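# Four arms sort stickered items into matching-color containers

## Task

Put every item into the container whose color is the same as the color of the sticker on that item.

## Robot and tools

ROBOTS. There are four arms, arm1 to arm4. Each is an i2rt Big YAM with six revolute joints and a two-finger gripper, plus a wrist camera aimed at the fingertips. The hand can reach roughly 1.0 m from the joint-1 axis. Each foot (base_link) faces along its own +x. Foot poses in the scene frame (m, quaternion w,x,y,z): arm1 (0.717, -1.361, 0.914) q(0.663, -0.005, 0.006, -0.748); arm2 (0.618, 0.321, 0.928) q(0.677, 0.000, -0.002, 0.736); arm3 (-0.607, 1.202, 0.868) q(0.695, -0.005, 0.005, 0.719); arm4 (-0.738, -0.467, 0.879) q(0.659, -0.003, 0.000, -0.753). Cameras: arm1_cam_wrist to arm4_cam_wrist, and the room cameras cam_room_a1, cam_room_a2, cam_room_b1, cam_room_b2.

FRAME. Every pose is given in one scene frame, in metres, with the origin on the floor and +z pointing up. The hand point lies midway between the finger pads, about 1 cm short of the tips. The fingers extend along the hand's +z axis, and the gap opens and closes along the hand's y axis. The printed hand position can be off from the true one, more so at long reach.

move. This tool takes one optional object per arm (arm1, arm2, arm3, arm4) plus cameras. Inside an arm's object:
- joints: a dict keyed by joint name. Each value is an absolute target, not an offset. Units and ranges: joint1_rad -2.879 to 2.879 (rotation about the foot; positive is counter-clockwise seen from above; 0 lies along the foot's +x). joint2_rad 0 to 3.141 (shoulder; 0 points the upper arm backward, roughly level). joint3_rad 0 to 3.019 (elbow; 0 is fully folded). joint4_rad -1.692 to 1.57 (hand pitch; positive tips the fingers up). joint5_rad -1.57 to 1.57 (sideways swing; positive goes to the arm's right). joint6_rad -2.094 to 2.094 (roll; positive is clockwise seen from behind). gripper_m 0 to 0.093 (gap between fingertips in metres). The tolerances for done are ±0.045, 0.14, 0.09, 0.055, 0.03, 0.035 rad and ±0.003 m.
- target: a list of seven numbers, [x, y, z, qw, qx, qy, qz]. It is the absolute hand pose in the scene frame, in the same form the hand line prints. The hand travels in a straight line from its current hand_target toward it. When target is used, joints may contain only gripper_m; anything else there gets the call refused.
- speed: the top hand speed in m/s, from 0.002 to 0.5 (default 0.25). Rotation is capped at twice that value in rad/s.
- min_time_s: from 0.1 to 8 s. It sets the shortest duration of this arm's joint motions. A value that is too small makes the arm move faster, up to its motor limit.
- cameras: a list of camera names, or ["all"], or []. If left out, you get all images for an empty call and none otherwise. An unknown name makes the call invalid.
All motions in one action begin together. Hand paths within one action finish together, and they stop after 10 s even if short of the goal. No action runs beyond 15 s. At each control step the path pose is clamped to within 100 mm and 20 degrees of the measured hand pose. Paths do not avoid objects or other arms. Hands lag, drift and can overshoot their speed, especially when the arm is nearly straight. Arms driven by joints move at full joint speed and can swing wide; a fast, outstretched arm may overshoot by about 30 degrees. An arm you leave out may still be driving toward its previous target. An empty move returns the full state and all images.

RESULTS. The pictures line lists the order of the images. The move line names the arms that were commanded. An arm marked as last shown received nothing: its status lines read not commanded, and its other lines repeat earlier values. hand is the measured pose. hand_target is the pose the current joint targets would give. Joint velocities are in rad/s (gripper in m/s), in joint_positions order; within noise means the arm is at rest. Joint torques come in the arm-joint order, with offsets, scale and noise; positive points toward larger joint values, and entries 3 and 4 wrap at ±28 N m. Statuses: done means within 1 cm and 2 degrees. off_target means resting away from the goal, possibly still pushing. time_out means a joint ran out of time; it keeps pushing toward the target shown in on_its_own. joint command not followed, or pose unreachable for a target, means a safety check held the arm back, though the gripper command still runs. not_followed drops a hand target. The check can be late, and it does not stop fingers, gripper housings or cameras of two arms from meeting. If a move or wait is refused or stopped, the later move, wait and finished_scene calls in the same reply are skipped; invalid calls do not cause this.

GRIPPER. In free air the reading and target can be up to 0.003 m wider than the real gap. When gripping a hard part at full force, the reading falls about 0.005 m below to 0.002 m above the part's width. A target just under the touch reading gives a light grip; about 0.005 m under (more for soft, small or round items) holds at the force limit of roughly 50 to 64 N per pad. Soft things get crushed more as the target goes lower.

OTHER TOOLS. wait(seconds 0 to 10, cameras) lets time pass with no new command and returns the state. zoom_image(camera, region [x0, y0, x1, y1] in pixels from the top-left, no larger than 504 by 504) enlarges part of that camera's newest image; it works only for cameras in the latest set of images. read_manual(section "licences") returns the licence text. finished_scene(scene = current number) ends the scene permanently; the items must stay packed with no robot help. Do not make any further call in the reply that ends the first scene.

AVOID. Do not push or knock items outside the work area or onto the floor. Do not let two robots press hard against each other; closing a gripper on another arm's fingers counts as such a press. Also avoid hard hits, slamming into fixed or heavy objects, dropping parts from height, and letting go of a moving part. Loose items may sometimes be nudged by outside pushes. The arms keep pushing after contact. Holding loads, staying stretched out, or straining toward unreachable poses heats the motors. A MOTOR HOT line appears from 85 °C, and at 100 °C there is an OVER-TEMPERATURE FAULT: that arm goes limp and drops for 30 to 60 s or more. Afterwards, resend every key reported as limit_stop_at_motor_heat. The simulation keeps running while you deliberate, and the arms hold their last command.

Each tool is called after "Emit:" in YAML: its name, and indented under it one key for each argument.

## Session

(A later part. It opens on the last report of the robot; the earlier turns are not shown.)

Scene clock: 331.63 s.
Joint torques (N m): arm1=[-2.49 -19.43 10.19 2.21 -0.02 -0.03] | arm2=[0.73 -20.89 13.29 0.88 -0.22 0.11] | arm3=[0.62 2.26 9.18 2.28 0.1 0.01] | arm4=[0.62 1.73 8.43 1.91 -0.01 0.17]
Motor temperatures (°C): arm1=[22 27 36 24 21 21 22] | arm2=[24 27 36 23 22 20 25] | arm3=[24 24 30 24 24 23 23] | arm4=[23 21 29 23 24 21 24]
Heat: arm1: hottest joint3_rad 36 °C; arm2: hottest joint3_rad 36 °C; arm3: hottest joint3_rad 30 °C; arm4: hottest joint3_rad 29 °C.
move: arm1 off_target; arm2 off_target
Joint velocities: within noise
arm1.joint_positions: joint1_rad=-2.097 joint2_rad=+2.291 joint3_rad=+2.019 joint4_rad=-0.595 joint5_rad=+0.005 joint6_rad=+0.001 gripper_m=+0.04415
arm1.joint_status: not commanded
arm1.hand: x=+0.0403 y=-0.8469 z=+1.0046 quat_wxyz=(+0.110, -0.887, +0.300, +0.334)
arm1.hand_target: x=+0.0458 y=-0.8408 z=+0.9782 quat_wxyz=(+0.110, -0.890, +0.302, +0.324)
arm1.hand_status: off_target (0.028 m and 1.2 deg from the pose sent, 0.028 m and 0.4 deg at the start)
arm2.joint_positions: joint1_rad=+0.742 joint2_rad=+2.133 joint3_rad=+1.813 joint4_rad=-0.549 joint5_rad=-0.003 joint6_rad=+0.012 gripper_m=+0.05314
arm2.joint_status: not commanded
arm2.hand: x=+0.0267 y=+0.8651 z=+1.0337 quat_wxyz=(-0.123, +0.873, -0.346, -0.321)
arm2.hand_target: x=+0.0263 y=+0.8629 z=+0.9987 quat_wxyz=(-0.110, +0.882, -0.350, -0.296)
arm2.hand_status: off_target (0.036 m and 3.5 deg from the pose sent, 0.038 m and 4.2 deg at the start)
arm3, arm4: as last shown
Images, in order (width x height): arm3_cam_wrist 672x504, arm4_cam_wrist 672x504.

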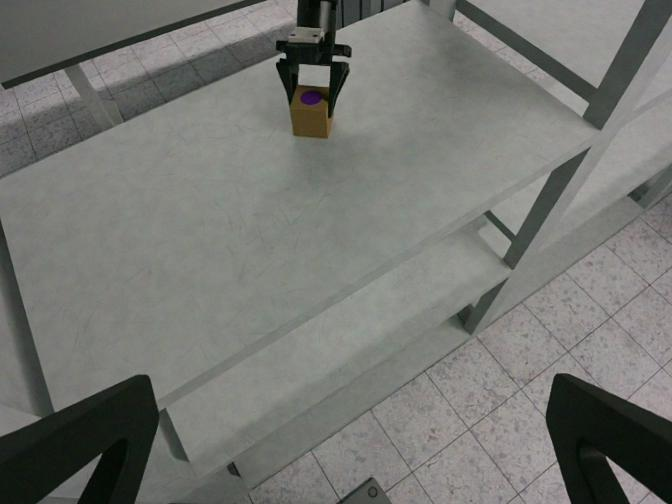

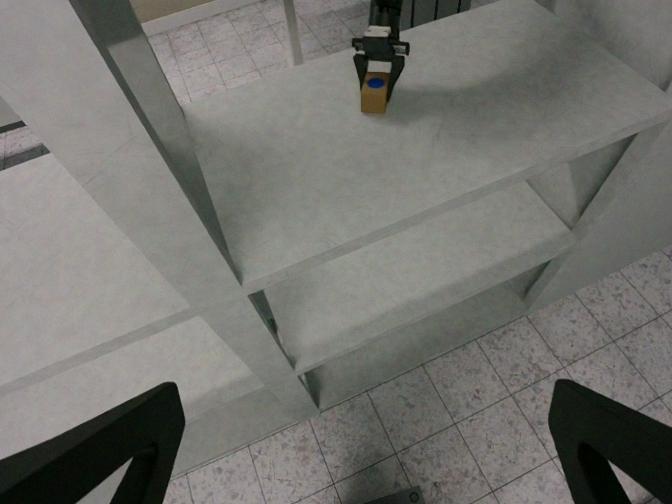

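Emit:
move:
  arm1: {"target":[0.045,-0.84,0.955,0.107,-0.892,0.3025,0.315],"speed":0.06}
  arm2: {"target":[0.025,0.864,0.98,0.110,-0.882,0.350,0.295],"speed":0.06}
  cameras: ["arm3_cam_wrist","arm4_cam_wrist"]

Emit:
zoom_image:
  camera: "arm3_cam_wrist"
  region: [260, 60, 370, 150]

Emit:
zoom_image:
  camera: "arm4_cam_wrist"
  region: [330, 40, 440, 130]

Scene clock: 337.10 s.
Joint torques (N m): arm1=[-2.67 -17.73 9.88 2.15 0.04 -0.05] | arm2=[0.85 -19.72 11.21 2.36 -0.22 0.11] | arm3=[0.67 2.2 9.13 2.25 0.11 0.02] | arm4=[0.73 2.08 8.49 2.11 -0.01 0.16]
Motor temperatures (°C): arm1=[22 27 36 24 21 21 23] | arm2=[24 27 36 23 22 20 25] | arm3=[24 24 30 24 24 23 23] | arm4=[23 21 30 23 24 21 24]
Heat: arm1: hottest joint3_rad 36 °C; arm2: hottest joint3_rad 36 °C; arm3: hottest joint3_rad 30 °C; arm4: hottest joint3_rad 30 °C.
move: arm1 off_target; arm2 off_target
Joint velocities: within noise
arm1.joint_positions: joint1_rad=-2.097 joint2_rad=+2.292 joint3_rad=+2.016 joint4_rad=-0.579 joint5_rad=+0.004 joint6_rad=+0.001 gripper_m=+0.04415
arm1.joint_status: not commanded
arm1.hand: x=+0.0386 y=-0.8458 z=+1.0044 quat_wxyz=(+0.112, -0.885, +0.299, +0.339)
arm1.hand_target: x=+0.0471 y=-0.8420 z=+0.9560 quat_wxyz=(+0.107, -0.893, +0.303, +0.315)
arm1.hand_status: off_target (0.050 m and 2.9 deg from the pose sent, 0.050 m and 2.3 deg at the start)
arm2.joint_positions: joint1_rad=+0.742 joint2_rad=+2.133 joint3_rad=+1.813 joint4_rad=-0.548 joint5_rad=-0.003 joint6_rad=+0.012 gripper_m=+0.05314
arm2.joint_status: not commanded
arm2.hand: x=+0.0266 y=+0.8651 z=+1.0338 quat_wxyz=(-0.123, +0.873, -0.346, -0.321)
arm2.hand_target: x=+0.0277 y=+0.8616 z=+0.9815 quat_wxyz=(-0.110, +0.882, -0.350, -0.295)
arm2.hand_status: off_target (0.054 m and 3.6 deg from the pose sent, 0.054 m and 3.5 deg at the start)
arm3.joint_positions: joint1_rad=-2.130 joint2_rad=+0.603 joint3_rad=+1.391 joint4_rad=-1.417 joint5_rad=-0.001 joint6_rad=-0.007 gripper_m=+0.09399
arm3.joint_status: not commanded
arm3.hand: x=-0.4187 y=+1.1000 z=+1.3952 quat_wxyz=(-0.440, -0.225, -0.861, +0.124)
arm3.hand_target: x=-0.4201 y=+1.0982 z=+1.4087 quat_wxyz=(-0.456, -0.230, -0.850, +0.130)
arm3.hand_status: not commanded
arm4.joint_positions: joint1_rad=+1.236 joint2_rad=+0.632 joint3_rad=+1.440 joint4_rad=-1.418 joint5_rad=+0.002 joint6_rad=-0.013 gripper_m=+0.09398
arm4.joint_status: not commanded
arm4.hand: x=-0.5365 y=-0.5663 z=+1.4216 quat_wxyz=(-0.447, -0.200, -0.865, +0.113)
arm4.hand_target: x=-0.5364 y=-0.5648 z=+1.4344 quat_wxyz=(-0.464, -0.201, -0.855, +0.112)
arm4.hand_status: not commanded
Images, in order (width x height): arm3_cam_wrist 672x504, arm4_cam_wrist 672x504.

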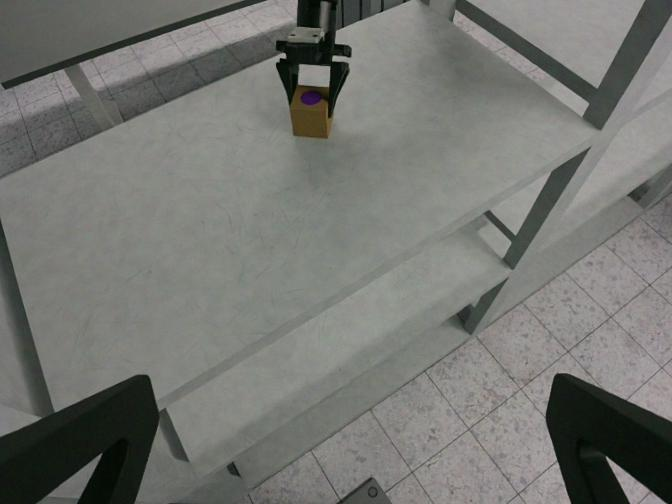

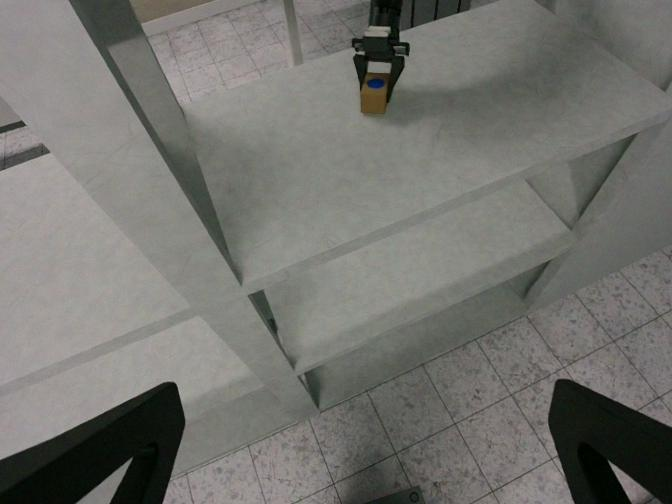

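Scaled by 4.582.

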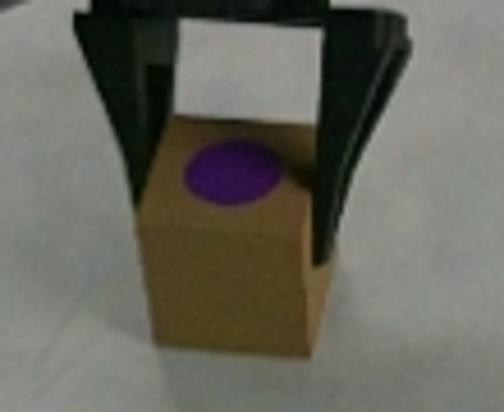

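Scaled by 4.582.

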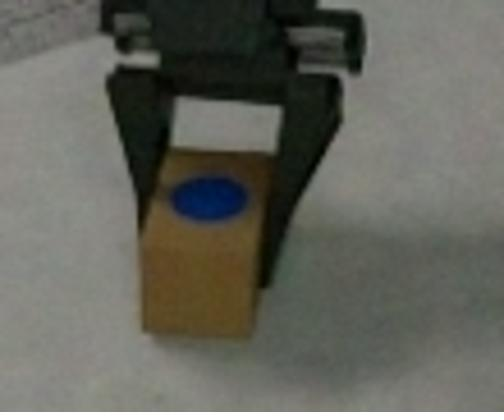

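Emit:
move:
  arm1: {"target":[0.040,-0.846,1.014,0.110,-0.890,0.302,0.324],"speed":0.06}
  arm2: {"target":[0.026,0.865,1.04,0.120,-0.876,0.346,0.314],"speed":0.06}

Emit:
move:
  arm1: {"joints":{"gripper_m":0.08}}
  arm2: {"joints":{"gripper_m":0.085}}
  cameras: ["arm1_cam_wrist","arm2_cam_wrist","arm3_cam_wrist","arm4_cam_wrist"]

Scene clock: 345.30 s.
Joint torques (N m): arm1=[-1.49 -21.42 13.87 0.47 0.14 0.04] | arm2=[0.67 -25.23 13.81 0.92 -0.09 0.06] | arm3=[0.38 2.2 9.13 2.25 0.1 0.02] | arm4=[1.14 1.85 8.44 1.88 -0.01 0.17]
Motor temperatures (°C): arm1=[22 27 35 24 21 21 23] | arm2=[24 27 36 23 22 20 25] | arm3=[24 24 30 24 24 23 23] | arm4=[23 21 30 23 24 21 24]
Heat: arm1: hottest joint3_rad 35 °C; arm2: hottest joint3_rad 36 °C; arm3: hottest joint3_rad 30 °C; arm4: hottest joint3_rad 30 °C.
move: arm1 off_target; arm2 done
Joint velocities: within noise
arm1.joint_positions: joint1_rad=-2.097 joint2_rad=+2.292 joint3_rad=+2.027 joint4_rad=-0.624 joint5_rad=+0.008 joint6_rad=+0.001 gripper_m=+0.04415
arm1.joint_status: not commanded
arm1.hand: x=+0.0433 y=-0.8485 z=+1.0030 quat_wxyz=(+0.108, -0.890, +0.302, +0.323)
arm1.hand_target: x=+0.0401 y=-0.8463 z=+1.0140 quat_wxyz=(+0.110, -0.890, +0.302, +0.324)
arm1.hand_status: off_target (0.012 m and 0.2 deg from the pose sent, 0.010 m and 1.8 deg at the start)
arm2.joint_positions: joint1_rad=+0.742 joint2_rad=+2.130 joint3_rad=+1.813 joint4_rad=-0.564 joint5_rad=-0.003 joint6_rad=+0.012 gripper_m=+0.05314
arm2.joint_status: not commanded
arm2.hand: x=+0.0287 y=+0.8632 z=+1.0338 quat_wxyz=(-0.121, +0.875, -0.347, -0.316)
arm2.hand_target: x=+0.0261 y=+0.8649 z=+1.0400 quat_wxyz=(-0.120, +0.876, -0.346, -0.314)
arm2.hand_status: done (0.007 m and 0.3 deg from the pose sent, 0.006 m and 1.0 deg at the start)
arm3, arm4: as last shown
pictures: none

Scene clock: 345.87 s.
Joint torques (N m): arm1=[-0.44 -21.36 13.83 0.68 -0.15 0.03] | arm2=[0.62 -25.35 13.81 1.44 -0.09 0.06] | arm3=[0.62 2.32 9.16 2.24 0.09 0.02] | arm4=[1.08 1.44 8.43 1.83 0 0.15]
Motor temperatures (°C): arm1=[22 27 35 24 21 21 23] | arm2=[24 27 36 23 22 20 25] | arm3=[24 24 30 24 24 23 23] | arm4=[23 21 30 23 24 21 24]
Heat: arm1: hottest joint3_rad 35 °C; arm2: hottest joint3_rad 36 °C; arm3: hottest joint3_rad 30 °C; arm4: hottest joint3_rad 30 °C.
move: arm1 done; arm2 done
Joint velocities: within noise
arm1.joint_positions: joint1_rad=-2.105 joint2_rad=+2.291 joint3_rad=+2.027 joint4_rad=-0.630 joint5_rad=+0.015 joint6_rad=+0.004 gripper_m=+0.07994
arm1.joint_status: all done
arm1.hand: x=+0.0487 y=-0.8430 z=+1.0034 quat_wxyz=(+0.112, -0.889, +0.308, +0.320)
arm1.hand_target: x=+0.0403 y=-0.8461 z=+1.0141 quat_wxyz=(+0.110, -0.890, +0.302, +0.324)
arm1.hand_status: not commanded
arm2.joint_positions: joint1_rad=+0.742 joint2_rad=+2.130 joint3_rad=+1.813 joint4_rad=-0.577 joint5_rad=-0.003 joint6_rad=+0.012 gripper_m=+0.08492
arm2.joint_status: all done
arm2.hand: x=+0.0306 y=+0.8615 z=+1.0317 quat_wxyz=(-0.119, +0.877, -0.347, -0.310)
arm2.hand_target: x=+0.0261 y=+0.8649 z=+1.0400 quat_wxyz=(-0.120, +0.876, -0.346, -0.314)
arm2.hand_status: not commanded
arm3, arm4: as last shown
Images, in order (width x height): arm1_cam_wrist 672x504, arm2_cam_wrist 672x504, arm3_cam_wrist 672x504, arm4_cam_wrist 672x504.

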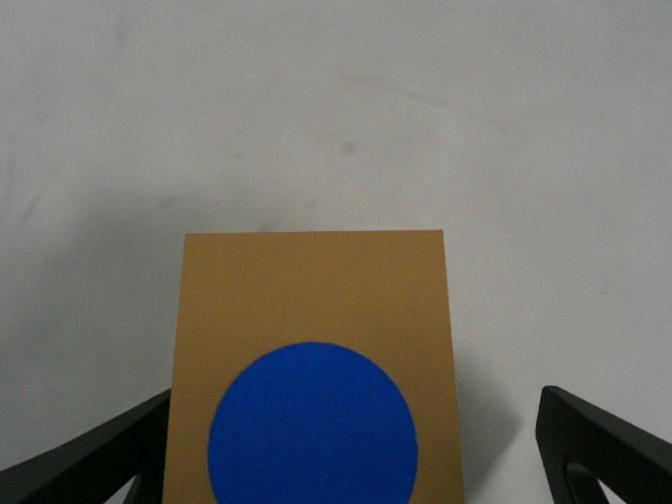

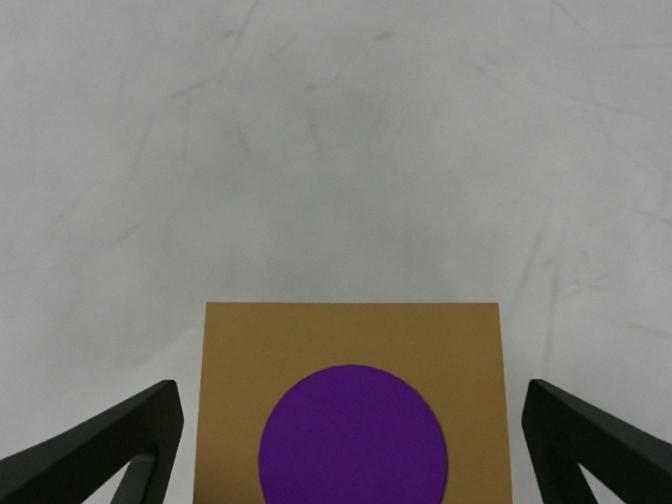

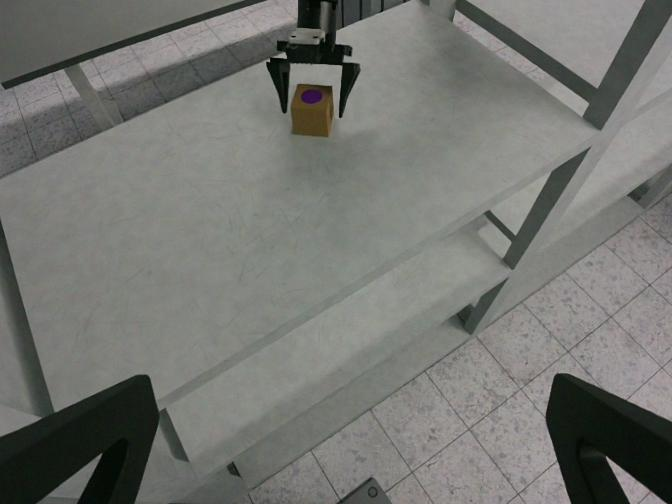

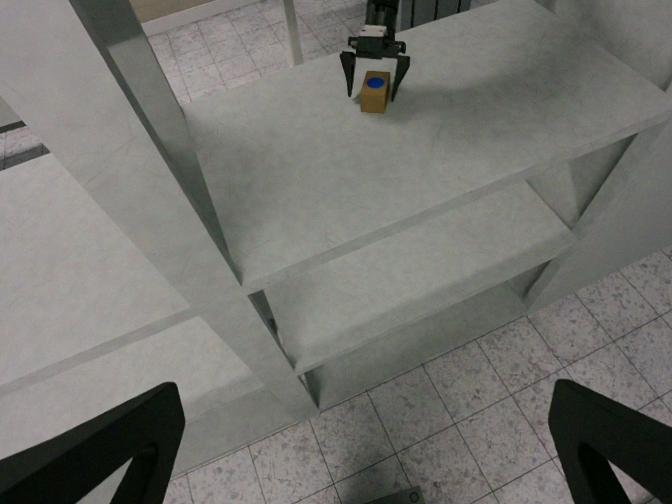

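Emit:
move:
  arm1: {"target":[0.101,-0.893,1.115,0.110,-0.890,0.302,0.324],"speed":0.15}
  arm2: {"target":[0.085,0.813,1.13,0.120,-0.876,0.346,0.314],"speed":0.15}

Emit:
move:
  arm1: {"target":[0.415,-1.13,1.2,0.110,-0.890,0.302,0.324]}
  arm2: {"target":[0.338,0.578,1.2,0.124,-0.876,0.3407,0.3187]}
  arm3: {"target":[-0.25,1.03,1.2,0.327,0.2778,0.898,-0.101]}
  arm4: {"target":[-0.257,-0.68,1.2,0.327,0.2778,0.898,-0.101]}
  cameras: ["arm3_cam_wrist","arm4_cam_wrist"]

Scene clock: 357.83 s.
Joint torques (N m): arm1=[-1.03 -19.9 11.44 0.91 0.01 0.03] | arm2=[0.5 -22.3 10.51 1.47 -0.17 0.04] | arm3=[0.56 2.26 9.17 2.28 0.1 0.01] | arm4=[1.2 2.32 8.49 1.94 -0.02 0.17]
Motor temperatures (°C): arm1=[21 27 35 24 21 21 22] | arm2=[24 28 36 23 22 20 24] | arm3=[24 24 30 24 24 23 23] | arm4=[23 21 30 23 24 21 24]
Heat: arm1: hottest joint3_rad 35 °C; arm2: hottest joint3_rad 36 °C; arm3: hottest joint3_rad 30 °C; arm4: hottest joint3_rad 30 °C.
move: arm1 off_target; arm2 off_target
Joint velocities: within noise
arm1.joint_positions: joint1_rad=-2.105 joint2_rad=+2.019 joint3_rad=+1.837 joint4_rad=-0.710 joint5_rad=+0.013 joint6_rad=+0.004 gripper_m=+0.07996
arm1.joint_status: not commanded
arm1.hand: x=+0.1041 y=-0.8851 z=+1.1054 quat_wxyz=(+0.111, -0.889, +0.307, +0.321)
arm1.hand_target: x=+0.1011 y=-0.8928 z=+1.1151 quat_wxyz=(+0.110, -0.890, +0.302, +0.324)
arm1.hand_status: off_target (0.013 m and 0.7 deg from the pose sent, 0.133 m and 0.8 deg at the start)
arm2.joint_positions: joint1_rad=+0.742 joint2_rad=+1.865 joint3_rad=+1.667 joint4_rad=-0.660 joint5_rad=-0.004 joint6_rad=+0.012 gripper_m=+0.08492
arm2.joint_status: not commanded
arm2.hand: x=+0.0783 y=+0.8169 z=+1.1391 quat_wxyz=(-0.125, +0.871, -0.345, -0.326)
arm2.hand_target: x=+0.0849 y=+0.8131 z=+1.1302 quat_wxyz=(-0.120, +0.876, -0.346, -0.314)
arm2.hand_status: off_target (0.012 m and 1.6 deg from the pose sent, 0.122 m and 0.5 deg at the start)
arm3, arm4: as last shown
pictures: none

Scene clock: 360.13 s.
Joint torques (N m): arm1=[-0.91 -1.44 11.59 1.01 0.11 0.06] | arm2=[0.56 -5.42 10.82 1.54 -0.14 -0.04] | arm3=[2.08 -6.77 9.4 1.8 0.23 0.04] | arm4=[1.32 -12.63 13.11 1.54 0.28 0.18]
Motor temperatures (°C): arm1=[21 27 35 24 21 21 22] | arm2=[24 28 35 23 22 20 24] | arm3=[24 24 30 24 24 23 23] | arm4=[23 21 30 23 24 21 24]
Heat: arm1: hottest joint3_rad 35 °C; arm2: hottest joint3_rad 35 °C; arm3: hottest joint3_rad 30 °C; arm4: hottest joint3_rad 30 °C.
move: arm1 done; arm2 off_target; arm3 done; arm4 off_target
Joint velocities: within noise
arm1.joint_positions: joint1_rad=-2.099 joint2_rad=+0.909 joint3_rad=+0.915 joint4_rad=-0.877 joint5_rad=+0.014 joint6_rad=+0.004 gripper_m=+0.07996
arm1.joint_status: not commanded
arm1.hand: x=+0.4174 y=-1.1267 z=+1.2033 quat_wxyz=(+0.114, -0.886, +0.304, +0.331)
arm1.hand_target: x=+0.4151 y=-1.1300 z=+1.1999 quat_wxyz=(+0.110, -0.890, +0.302, +0.324)
arm1.hand_status: done (0.005 m and 1.0 deg from the pose sent, 0.407 m and 0.7 deg at the start)
arm2.joint_positions: joint1_rad=+0.742 joint2_rad=+0.892 joint3_rad=+0.896 joint4_rad=-0.841 joint5_rad=-0.004 joint6_rad=+0.010 gripper_m=+0.08492
arm2.joint_status: not commanded
arm2.hand: x=+0.3342 y=+0.5805 z=+1.2138 quat_wxyz=(-0.129, +0.868, -0.343, -0.335)
arm2.hand_target: x=+0.3381 y=+0.5779 z=+1.2001 quat_wxyz=(-0.124, +0.876, -0.341, -0.319)
arm2.hand_status: off_target (0.015 m and 2.2 deg from the pose sent, 0.358 m and 1.1 deg at the start)
arm3.joint_positions: joint1_rad=-2.029 joint2_rad=+0.973 joint3_rad=+1.074 joint4_rad=-1.010 joint5_rad=+0.109 joint6_rad=+0.146 gripper_m=+0.09399
arm3.joint_status: not commanded
arm3.hand: x=-0.2541 y=+1.0262 z=+1.1957 quat_wxyz=(-0.316, -0.280, -0.900, +0.102)
arm3.hand_target: x=-0.2501 y=+1.0300 z=+1.2001 quat_wxyz=(-0.327, -0.278, -0.898, +0.101)
arm3.hand_status: done (0.007 m and 1.3 deg from the pose sent, 0.267 m and 15.2 deg at the start)
arm4.joint_positions: joint1_rad=+1.322 joint2_rad=+1.301 joint3_rad=+1.240 joint4_rad=-0.896 joint5_rad=+0.137 joint6_rad=+0.164 gripper_m=+0.09398
arm4.joint_status: not commanded
arm4.hand: x=-0.2730 y=-0.6780 z=+1.1663 quat_wxyz=(-0.291, -0.276, -0.911, +0.100)
arm4.hand_target: x=-0.2589 y=-0.6793 z=+1.2003 quat_wxyz=(-0.327, -0.278, -0.898, +0.101)
arm4.hand_status: off_target (0.037 m and 4.4 deg from the pose sent, 0.374 m and 16.9 deg at the start)
Images, in order (width x height): arm3_cam_wrist 672x504, arm4_cam_wrist 672x504.

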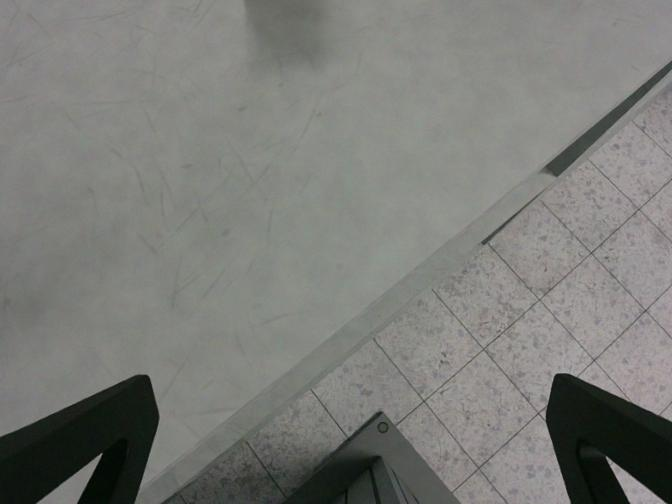

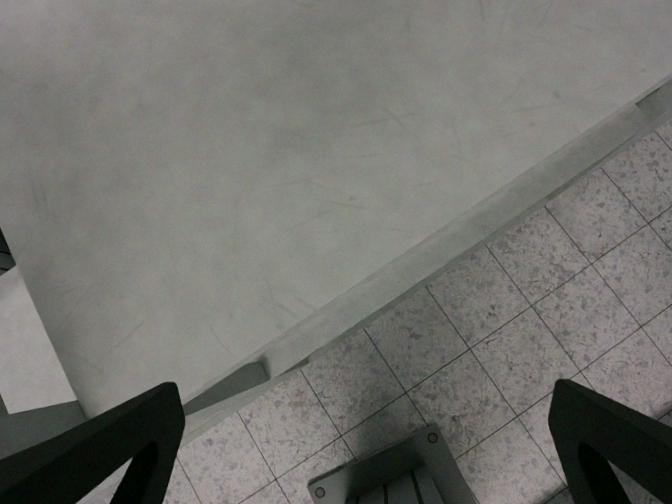

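Emit:
move:
  arm1: {"joints":{"joint2_rad":0.65,"joint3_rad":1.43,"joint4_rad":-1.5},"min_time_s":2}
  arm2: {"joints":{"joint2_rad":0.65,"joint3_rad":1.43,"joint4_rad":-1.5},"min_time_s":2}
  arm3: {"target":[-0.07,0.925,1.13,0.327,0.2778,0.898,-0.101]}
  arm4: {"target":[-0.06,-0.775,1.14,0.327,0.2778,0.898,-0.101]}
  cameras: ["arm3_cam_wrist","arm4_cam_wrist"]

Scene clock: 367.27 s.
Joint torques (N m): arm1=[-0.5 3.96 12.53 1.11 0.11 0.09] | arm2=[0.56 -0.26 13.12 1.66 -0.15 -0.05] | arm3=[0.26 -16.09 13.56 1.52 0.02 -0.12] | arm4=[-0.21 -20.25 13.2 0.58 0.03 -0.03]
Motor temperatures (°C): arm1=[21 27 35 24 21 21 22] | arm2=[24 27 35 23 22 20 24] | arm3=[24 24 30 24 24 23 23] | arm4=[23 22 32 23 24 21 24]
Heat: arm1: hottest joint3_rad 35 °C; arm2: hottest joint3_rad 35 °C; arm3: hottest joint3_rad 30 °C; arm4: hottest joint3_rad 32 °C.
move: arm1 done; arm2 done; arm3 off_target; arm4 off_target
Joint velocities: within noise
arm1.joint_positions: joint1_rad=-2.099 joint2_rad=+0.649 joint3_rad=+1.387 joint4_rad=-1.489 joint5_rad=+0.014 joint6_rad=+0.004 gripper_m=+0.07996
arm1.joint_status: all done
arm1.hand: x=+0.5477 y=-1.2236 z=+1.4182 quat_wxyz=(+0.131, -0.865, +0.297, +0.383)
arm1.hand_target: x=+0.5511 y=-1.2287 z=+1.4361 quat_wxyz=(+0.134, -0.859, +0.293, +0.397)
arm1.hand_status: not commanded
arm2.joint_positions: joint1_rad=+0.742 joint2_rad=+0.652 joint3_rad=+1.388 joint4_rad=-1.486 joint5_rad=-0.004 joint6_rad=+0.010 gripper_m=+0.08492
arm2.joint_status: all done
arm2.hand: x=+0.4503 y=+0.4725 z=+1.4302 quat_wxyz=(-0.143, +0.853, -0.336, -0.373)
arm2.hand_target: x=+0.4556 y=+0.4677 z=+1.4471 quat_wxyz=(-0.150, +0.849, -0.330, -0.385)
arm2.hand_status: not commanded
arm3.joint_positions: joint1_rad=-2.049 joint2_rad=+1.528 joint3_rad=+1.302 joint4_rad=-0.731 joint5_rad=+0.085 joint6_rad=+0.125 gripper_m=+0.09399
arm3.joint_status: not commanded
arm3.hand: x=-0.0826 y=+0.9389 z=+1.0957 quat_wxyz=(-0.294, -0.278, -0.910, +0.094)
arm3.hand_target: x=-0.0718 y=+0.9260 z=+1.1303 quat_wxyz=(-0.327, -0.278, -0.898, +0.101)
arm3.hand_status: off_target (0.039 m and 4.1 deg from the pose sent, 0.220 m and 1.3 deg at the start)
arm4.joint_positions: joint1_rad=+1.313 joint2_rad=+1.865 joint3_rad=+1.787 joint4_rad=-0.824 joint5_rad=+0.128 joint6_rad=+0.165 gripper_m=+0.09398
arm4.joint_status: not commanded
arm4.hand: x=-0.0703 y=-0.7650 z=+1.1269 quat_wxyz=(-0.317, -0.278, -0.901, +0.099)
arm4.hand_target: x=-0.0609 y=-0.7745 z=+1.1399 quat_wxyz=(-0.327, -0.278, -0.898, +0.101)
arm4.hand_status: off_target (0.019 m and 1.2 deg from the pose sent, 0.236 m and 4.5 deg at the start)
Images, in order (width x height): arm3_cam_wrist 672x504, arm4_cam_wrist 672x504.

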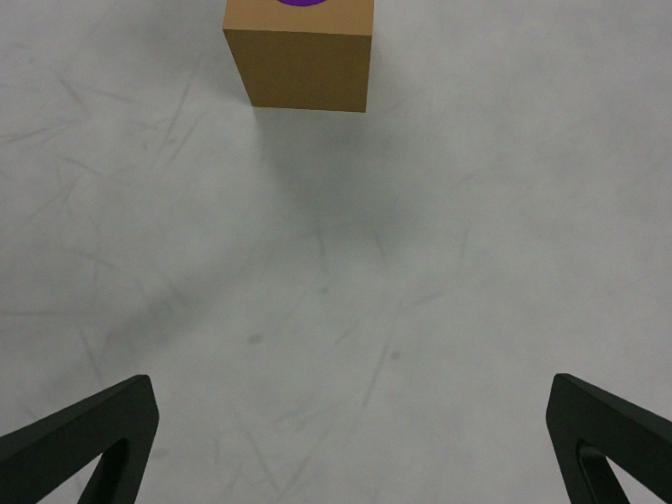

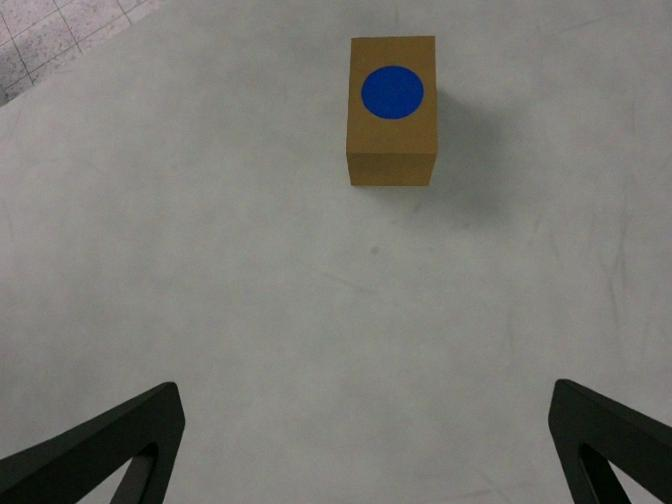

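Emit:
move:
  arm3: {"target":[0.037,0.878,1.105,0.325,0.291,0.894,-0.106],"speed":0.15}
  arm4: {"target":[0.029,-0.862,1.075,0.325,0.291,0.894,-0.106],"speed":0.15}
  cameras: ["arm3_cam_wrist","arm4_cam_wrist"]

Scene clock: 391.80 s.
Joint torques (N m): arm1=[-0.91 3.84 12.66 1.2 0.07 0.08] | arm2=[0.44 -0.03 13.09 1.69 -0.15 -0.04] | arm3=[1.2 -19.72 13.85 0.88 0.23 0.03] | arm4=[-0.26 -24.59 13.34 0.62 0.03 -0.1]
Motor temperatures (°C): arm1=[21 26 34 24 21 21 22] | arm2=[24 26 34 23 22 20 24] | arm3=[24 25 33 24 24 23 23] | arm4=[23 24 37 22 24 21 24]
Heat: arm1: hottest joint3_rad 34 °C; arm2: hottest joint3_rad 34 °C; arm3: hottest joint3_rad 33 °C; arm4: hottest joint3_rad 37 °C.
move: arm3 off_target; arm4 off_target
Joint velocities: within noise
arm1, arm2: as last shown
arm3.joint_positions: joint1_rad=-2.049 joint2_rad=+1.830 joint3_rad=+1.642 joint4_rad=-0.742 joint5_rad=+0.107 joint6_rad=+0.143 gripper_m=+0.09399
arm3.joint_status: not commanded
arm3.hand: x=+0.0233 y=+0.8842 z=+1.0823 quat_wxyz=(-0.306, -0.288, -0.902, +0.103)
arm3.hand_target: x=+0.0358 y=+0.8787 z=+1.1051 quat_wxyz=(-0.325, -0.291, -0.894, +0.106)
arm3.hand_status: off_target (0.027 m and 2.4 deg from the pose sent, 0.135 m and 4.5 deg at the start)
arm4.joint_positions: joint1_rad=+1.256 joint2_rad=+2.253 joint3_rad=+2.275 joint4_rad=-0.908 joint5_rad=+0.111 joint6_rad=+0.152 gripper_m=+0.09398
arm4.joint_status: not commanded
arm4.hand: x=+0.0218 y=-0.8523 z=+1.0753 quat_wxyz=(-0.322, -0.295, -0.894, +0.103)
arm4.hand_target: x=+0.0283 y=-0.8615 z=+1.0750 quat_wxyz=(-0.326, -0.291, -0.893, +0.106)
arm4.hand_status: off_target (0.012 m and 0.6 deg from the pose sent, 0.148 m and 2.1 deg at the start)
Images, in order (width x height): arm3_cam_wrist 672x504, arm4_cam_wrist 672x504.

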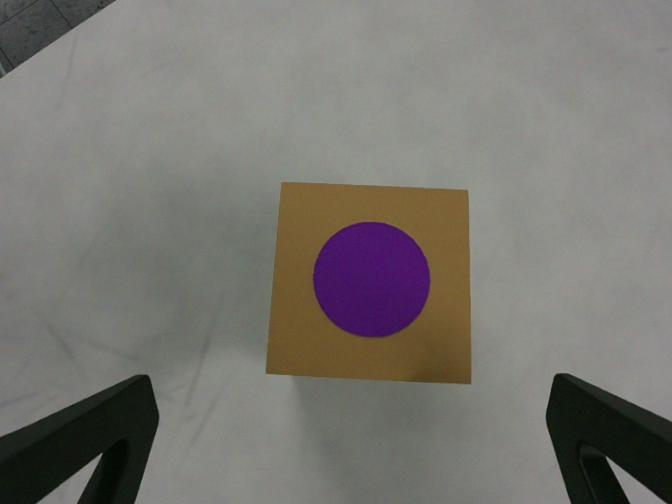

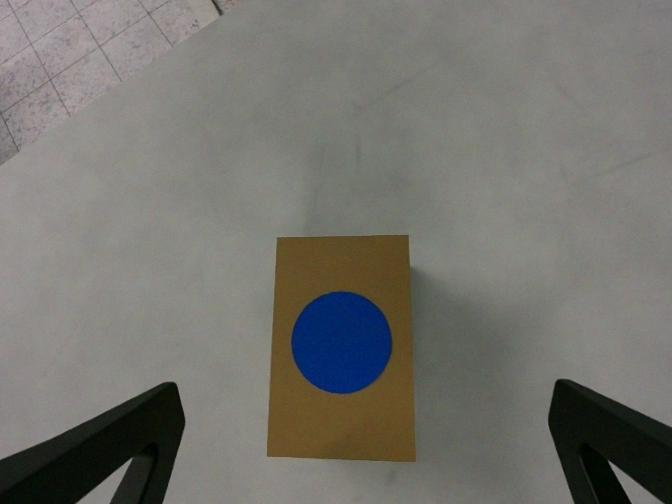

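Emit:
move:
  arm3: {"target":[0.0615,0.8545,1.06,0.325,0.291,0.894,-0.106],"speed":0.1}
  arm4: {"target":[0.0475,-0.871,1.013,0.325,0.291,0.894,-0.106],"speed":0.1}
  cameras: ["arm3_cam_wrist","arm4_cam_wrist"]

Scene clock: 403.03 s.
Joint torques (N m): arm1=[-0.56 3.37 12.77 1.09 0.14 0.04] | arm2=[0.44 0.03 13.12 1.68 -0.14 -0.05] | arm3=[0.09 -21.36 13.68 1.76 0.03 -0.1] | arm4=[0.5 -24.82 12.82 1.36 0.05 -0.05]
Motor temperatures (°C): arm1=[21 26 34 24 21 21 22] | arm2=[24 26 34 23 22 20 24] | arm3=[24 25 33 24 24 23 23] | arm4=[23 25 38 22 24 21 24]
Heat: arm1: hottest joint3_rad 34 °C; arm2: hottest joint3_rad 34 °C; arm3: hottest joint3_rad 33 °C; arm4: hottest joint3_rad 38 °C.
move: arm3 off_target; arm4 off_target
Joint velocities: within noise
arm1, arm2: as last shown
arm3.joint_positions: joint1_rad=-2.050 joint2_rad=+1.937 joint3_rad=+1.679 joint4_rad=-0.695 joint5_rad=+0.103 joint6_rad=+0.143 gripper_m=+0.09399
arm3.joint_status: not commanded
arm3.hand: x=+0.0469 y=+0.8727 z=+1.0334 quat_wxyz=(-0.295, -0.288, -0.905, +0.100)
arm3.hand_target: x=+0.0594 y=+0.8554 z=+1.0606 quat_wxyz=(-0.325, -0.291, -0.894, +0.106)
arm3.hand_status: off_target (0.035 m and 3.7 deg from the pose sent, 0.053 m and 2.4 deg at the start)
arm4.joint_positions: joint1_rad=+1.257 joint2_rad=+2.337 joint3_rad=+2.282 joint4_rad=-0.845 joint5_rad=+0.111 joint6_rad=+0.148 gripper_m=+0.09398
arm4.joint_status: not commanded
arm4.hand: x=+0.0368 y=-0.8595 z=+1.0184 quat_wxyz=(-0.315, -0.293, -0.897, +0.103)
arm4.hand_target: x=+0.0462 y=-0.8704 z=+1.0129 quat_wxyz=(-0.325, -0.291, -0.894, +0.106)
arm4.hand_status: off_target (0.017 m and 1.2 deg from the pose sent, 0.070 m and 0.6 deg at the start)
Images, in order (width x height): arm3_cam_wrist 672x504, arm4_cam_wrist 672x504.

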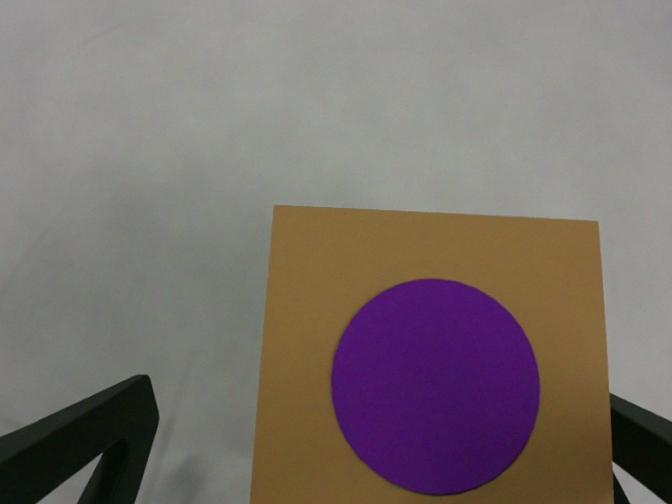

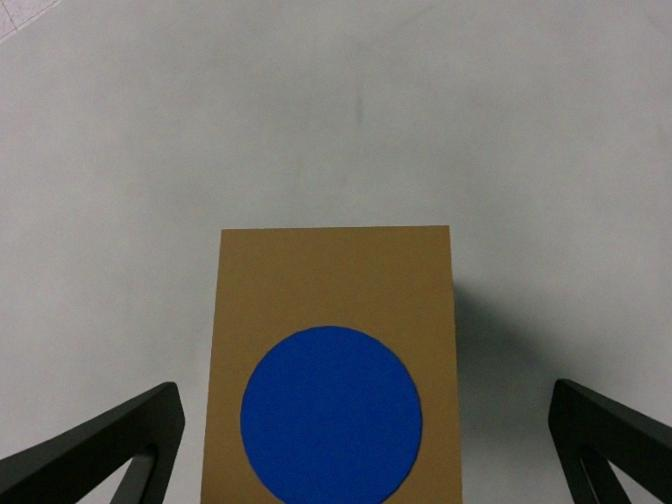

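Emit:
move:
  arm3: {"target":[0.045,0.833,1.066,0.325,0.291,0.894,-0.106],"speed":0.1}
  arm4: {"target":[0.053,-0.858,1.010,0.325,0.291,0.894,-0.106],"speed":0.1}
  cameras: ["arm3_cam_wrist","arm4_cam_wrist"]

Scene clock: 408.80 s.
Joint torques (N m): arm1=[-0.67 4.01 12.77 1.13 0.07 0.08] | arm2=[0.62 -0.09 13.12 1.65 -0.14 -0.05] | arm3=[0.73 -22.71 13.01 1.54 0.01 -0.13] | arm4=[1.49 -24.82 12.19 1.61 0.25 0.06]
Motor temperatures (°C): arm1=[21 26 34 23 21 21 22] | arm2=[24 26 34 23 22 20 24] | arm3=[24 25 33 24 24 23 23] | arm4=[23 26 38 22 24 21 24]
Heat: arm1: hottest joint3_rad 34 °C; arm2: hottest joint3_rad 34 °C; arm3: hottest joint3_rad 33 °C; arm4: hottest joint3_rad 38 °C.
move: arm3 off_target; arm4 off_target
Joint velocities: within noise
arm1, arm2: as last shown
arm3.joint_positions: joint1_rad=-2.099 joint2_rad=+1.937 joint3_rad=+1.679 joint4_rad=-0.693 joint5_rad=+0.077 joint6_rad=+0.115 gripper_m=+0.09399
arm3.joint_status: not commanded
arm3.hand: x=+0.0323 y=+0.8444 z=+1.0337 quat_wxyz=(-0.295, -0.294, -0.904, +0.100)
arm3.hand_target: x=+0.0433 y=+0.8338 z=+1.0664 quat_wxyz=(-0.325, -0.291, -0.894, +0.106)
arm3.hand_status: off_target (0.036 m and 3.7 deg from the pose sent, 0.052 m and 3.7 deg at the start)
arm4.joint_positions: joint1_rad=+1.259 joint2_rad=+2.337 joint3_rad=+2.282 joint4_rad=-0.843 joint5_rad=+0.117 joint6_rad=+0.148 gripper_m=+0.09398
arm4.joint_status: not commanded
arm4.hand: x=+0.0377 y=-0.8588 z=+1.0189 quat_wxyz=(-0.316, -0.293, -0.896, +0.105)
arm4.hand_target: x=+0.0518 y=-0.8575 z=+1.0099 quat_wxyz=(-0.325, -0.291, -0.894, +0.106)
arm4.hand_status: off_target (0.018 m and 1.1 deg from the pose sent, 0.018 m and 1.2 deg at the start)
Images, in order (width x height): arm3_cam_wrist 672x504, arm4_cam_wrist 672x504.

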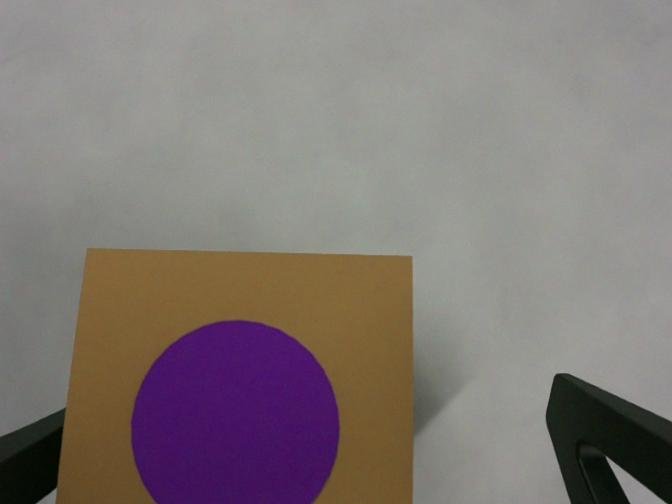

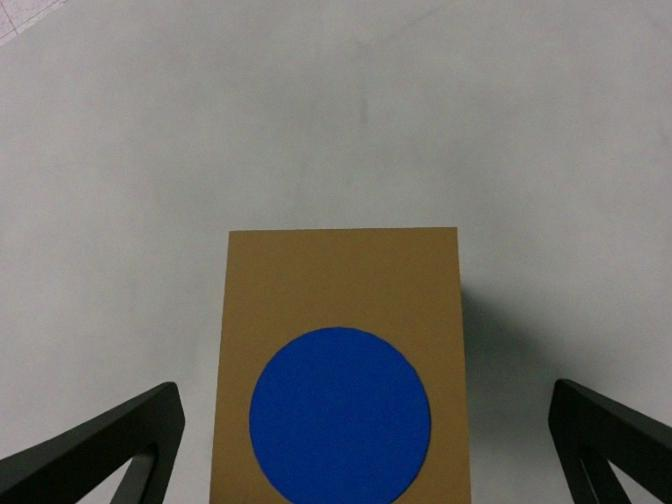

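Emit:
move:
  arm3: {"target":[0.055,0.849,1.066,0.325,0.291,0.894,-0.106],"speed":0.1}
  arm4: {"joints":{"gripper_m":0.035}}

Emit:
move:
  arm3: {"joints":{"gripper_m":0.043}}
  cameras: ["arm3_cam_wrist","arm4_cam_wrist"]

Scene clock: 416.27 s.
Joint torques (N m): arm1=[-0.73 3.72 12.79 1.11 0.1 0.07] | arm2=[0.56 0.09 13.09 1.68 -0.15 -0.05] | arm3=[1.79 -22.59 13.46 1.31 0.24 0.02] | arm4=[1.55 -25.11 12.12 1.52 0.16 0.08]
Motor temperatures (°C): arm1=[21 25 34 23 21 21 22] | arm2=[24 26 34 23 22 20 23] | arm3=[24 25 34 24 24 23 23] | arm4=[23 27 38 22 24 21 24]
Heat: arm1: hottest joint3_rad 34 °C; arm2: hottest joint3_rad 34 °C; arm3: hottest joint3_rad 34 °C; arm4: hottest joint3_rad 38 °C.
move: arm3 off_target; arm4 off_target
Joint velocities: within noise
arm1, arm2: as last shown
arm3.joint_positions: joint1_rad=-2.089 joint2_rad=+1.937 joint3_rad=+1.679 joint4_rad=-0.693 joint5_rad=+0.089 joint6_rad=+0.121 gripper_m=+0.09399
arm3.joint_status: not commanded
arm3.hand: x=+0.0350 y=+0.8492 z=+1.0338 quat_wxyz=(-0.294, -0.294, -0.903, +0.103)
arm3.hand_target: x=+0.0532 y=+0.8499 z=+1.0664 quat_wxyz=(-0.325, -0.291, -0.894, +0.106)
arm3.hand_status: off_target (0.038 m and 3.7 deg from the pose sent, 0.040 m and 3.7 deg at the start)
arm4.joint_positions: joint1_rad=+1.259 joint2_rad=+2.337 joint3_rad=+2.282 joint4_rad=-0.843 joint5_rad=+0.118 joint6_rad=+0.148 gripper_m=+0.04464
arm4.joint_status: gripper_m off_target (ended at +0.04467, target +0.03500)
arm4.hand: x=+0.0377 y=-0.8587 z=+1.0189 quat_wxyz=(-0.316, -0.293, -0.896, +0.106)
arm4.hand_target: x=+0.0518 y=-0.8575 z=+1.0099 quat_wxyz=(-0.325, -0.291, -0.894, +0.106)
arm4.hand_status: not commanded
pictures: none

Scene clock: 416.87 s.
Joint torques (N m): arm1=[-0.85 3.55 12.83 1.01 0.08 0.04] | arm2=[0.5 -0.03 13.09 1.68 -0.14 -0.05] | arm3=[1.96 -22.48 13.45 1.35 0.19 0.02] | arm4=[1.08 -25 12.19 1.63 0.23 0.1]
Motor temperatures (°C): arm1=[21 25 34 23 21 21 22] | arm2=[24 26 34 23 22 20 23] | arm3=[24 25 34 24 24 23 23] | arm4=[23 27 38 22 24 21 24]
Heat: arm1: hottest joint3_rad 34 °C; arm2: hottest joint3_rad 34 °C; arm3: hottest joint3_rad 34 °C; arm4: hottest joint3_rad 38 °C.
move: arm3 off_target
Joint velocities: within noise
arm1, arm2, arm4: as last shown
arm3.joint_positions: joint1_rad=-2.089 joint2_rad=+1.937 joint3_rad=+1.679 joint4_rad=-0.693 joint5_rad=+0.090 joint6_rad=+0.122 gripper_m=+0.05370
arm3.joint_status: gripper_m off_target (ended at +0.05373, target +0.04300)
arm3.hand: x=+0.0350 y=+0.8494 z=+1.0338 quat_wxyz=(-0.294, -0.295, -0.903, +0.103)
arm3.hand_target: x=+0.0532 y=+0.8500 z=+1.0664 quat_wxyz=(-0.325, -0.291, -0.894, +0.106)
arm3.hand_status: not commanded
Images, in order (width x height): arm3_cam_wrist 672x504, arm4_cam_wrist 672x504.

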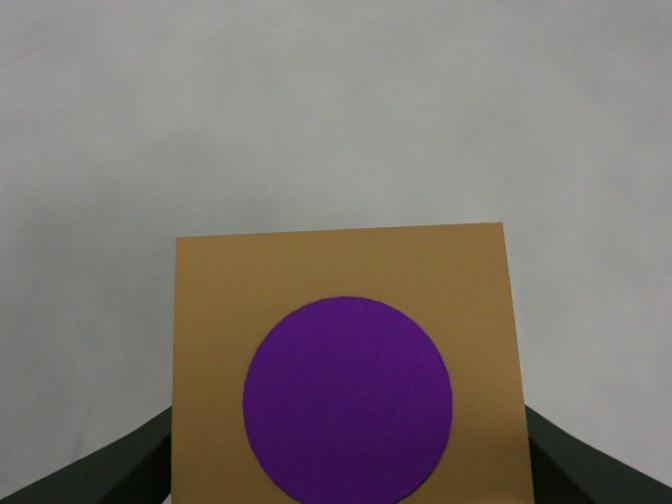

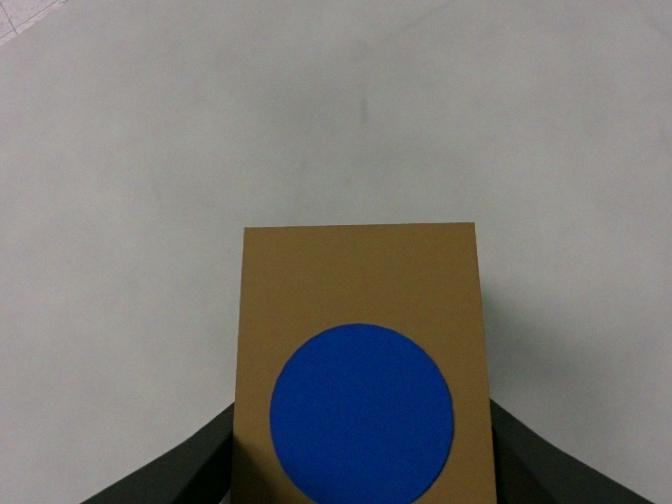

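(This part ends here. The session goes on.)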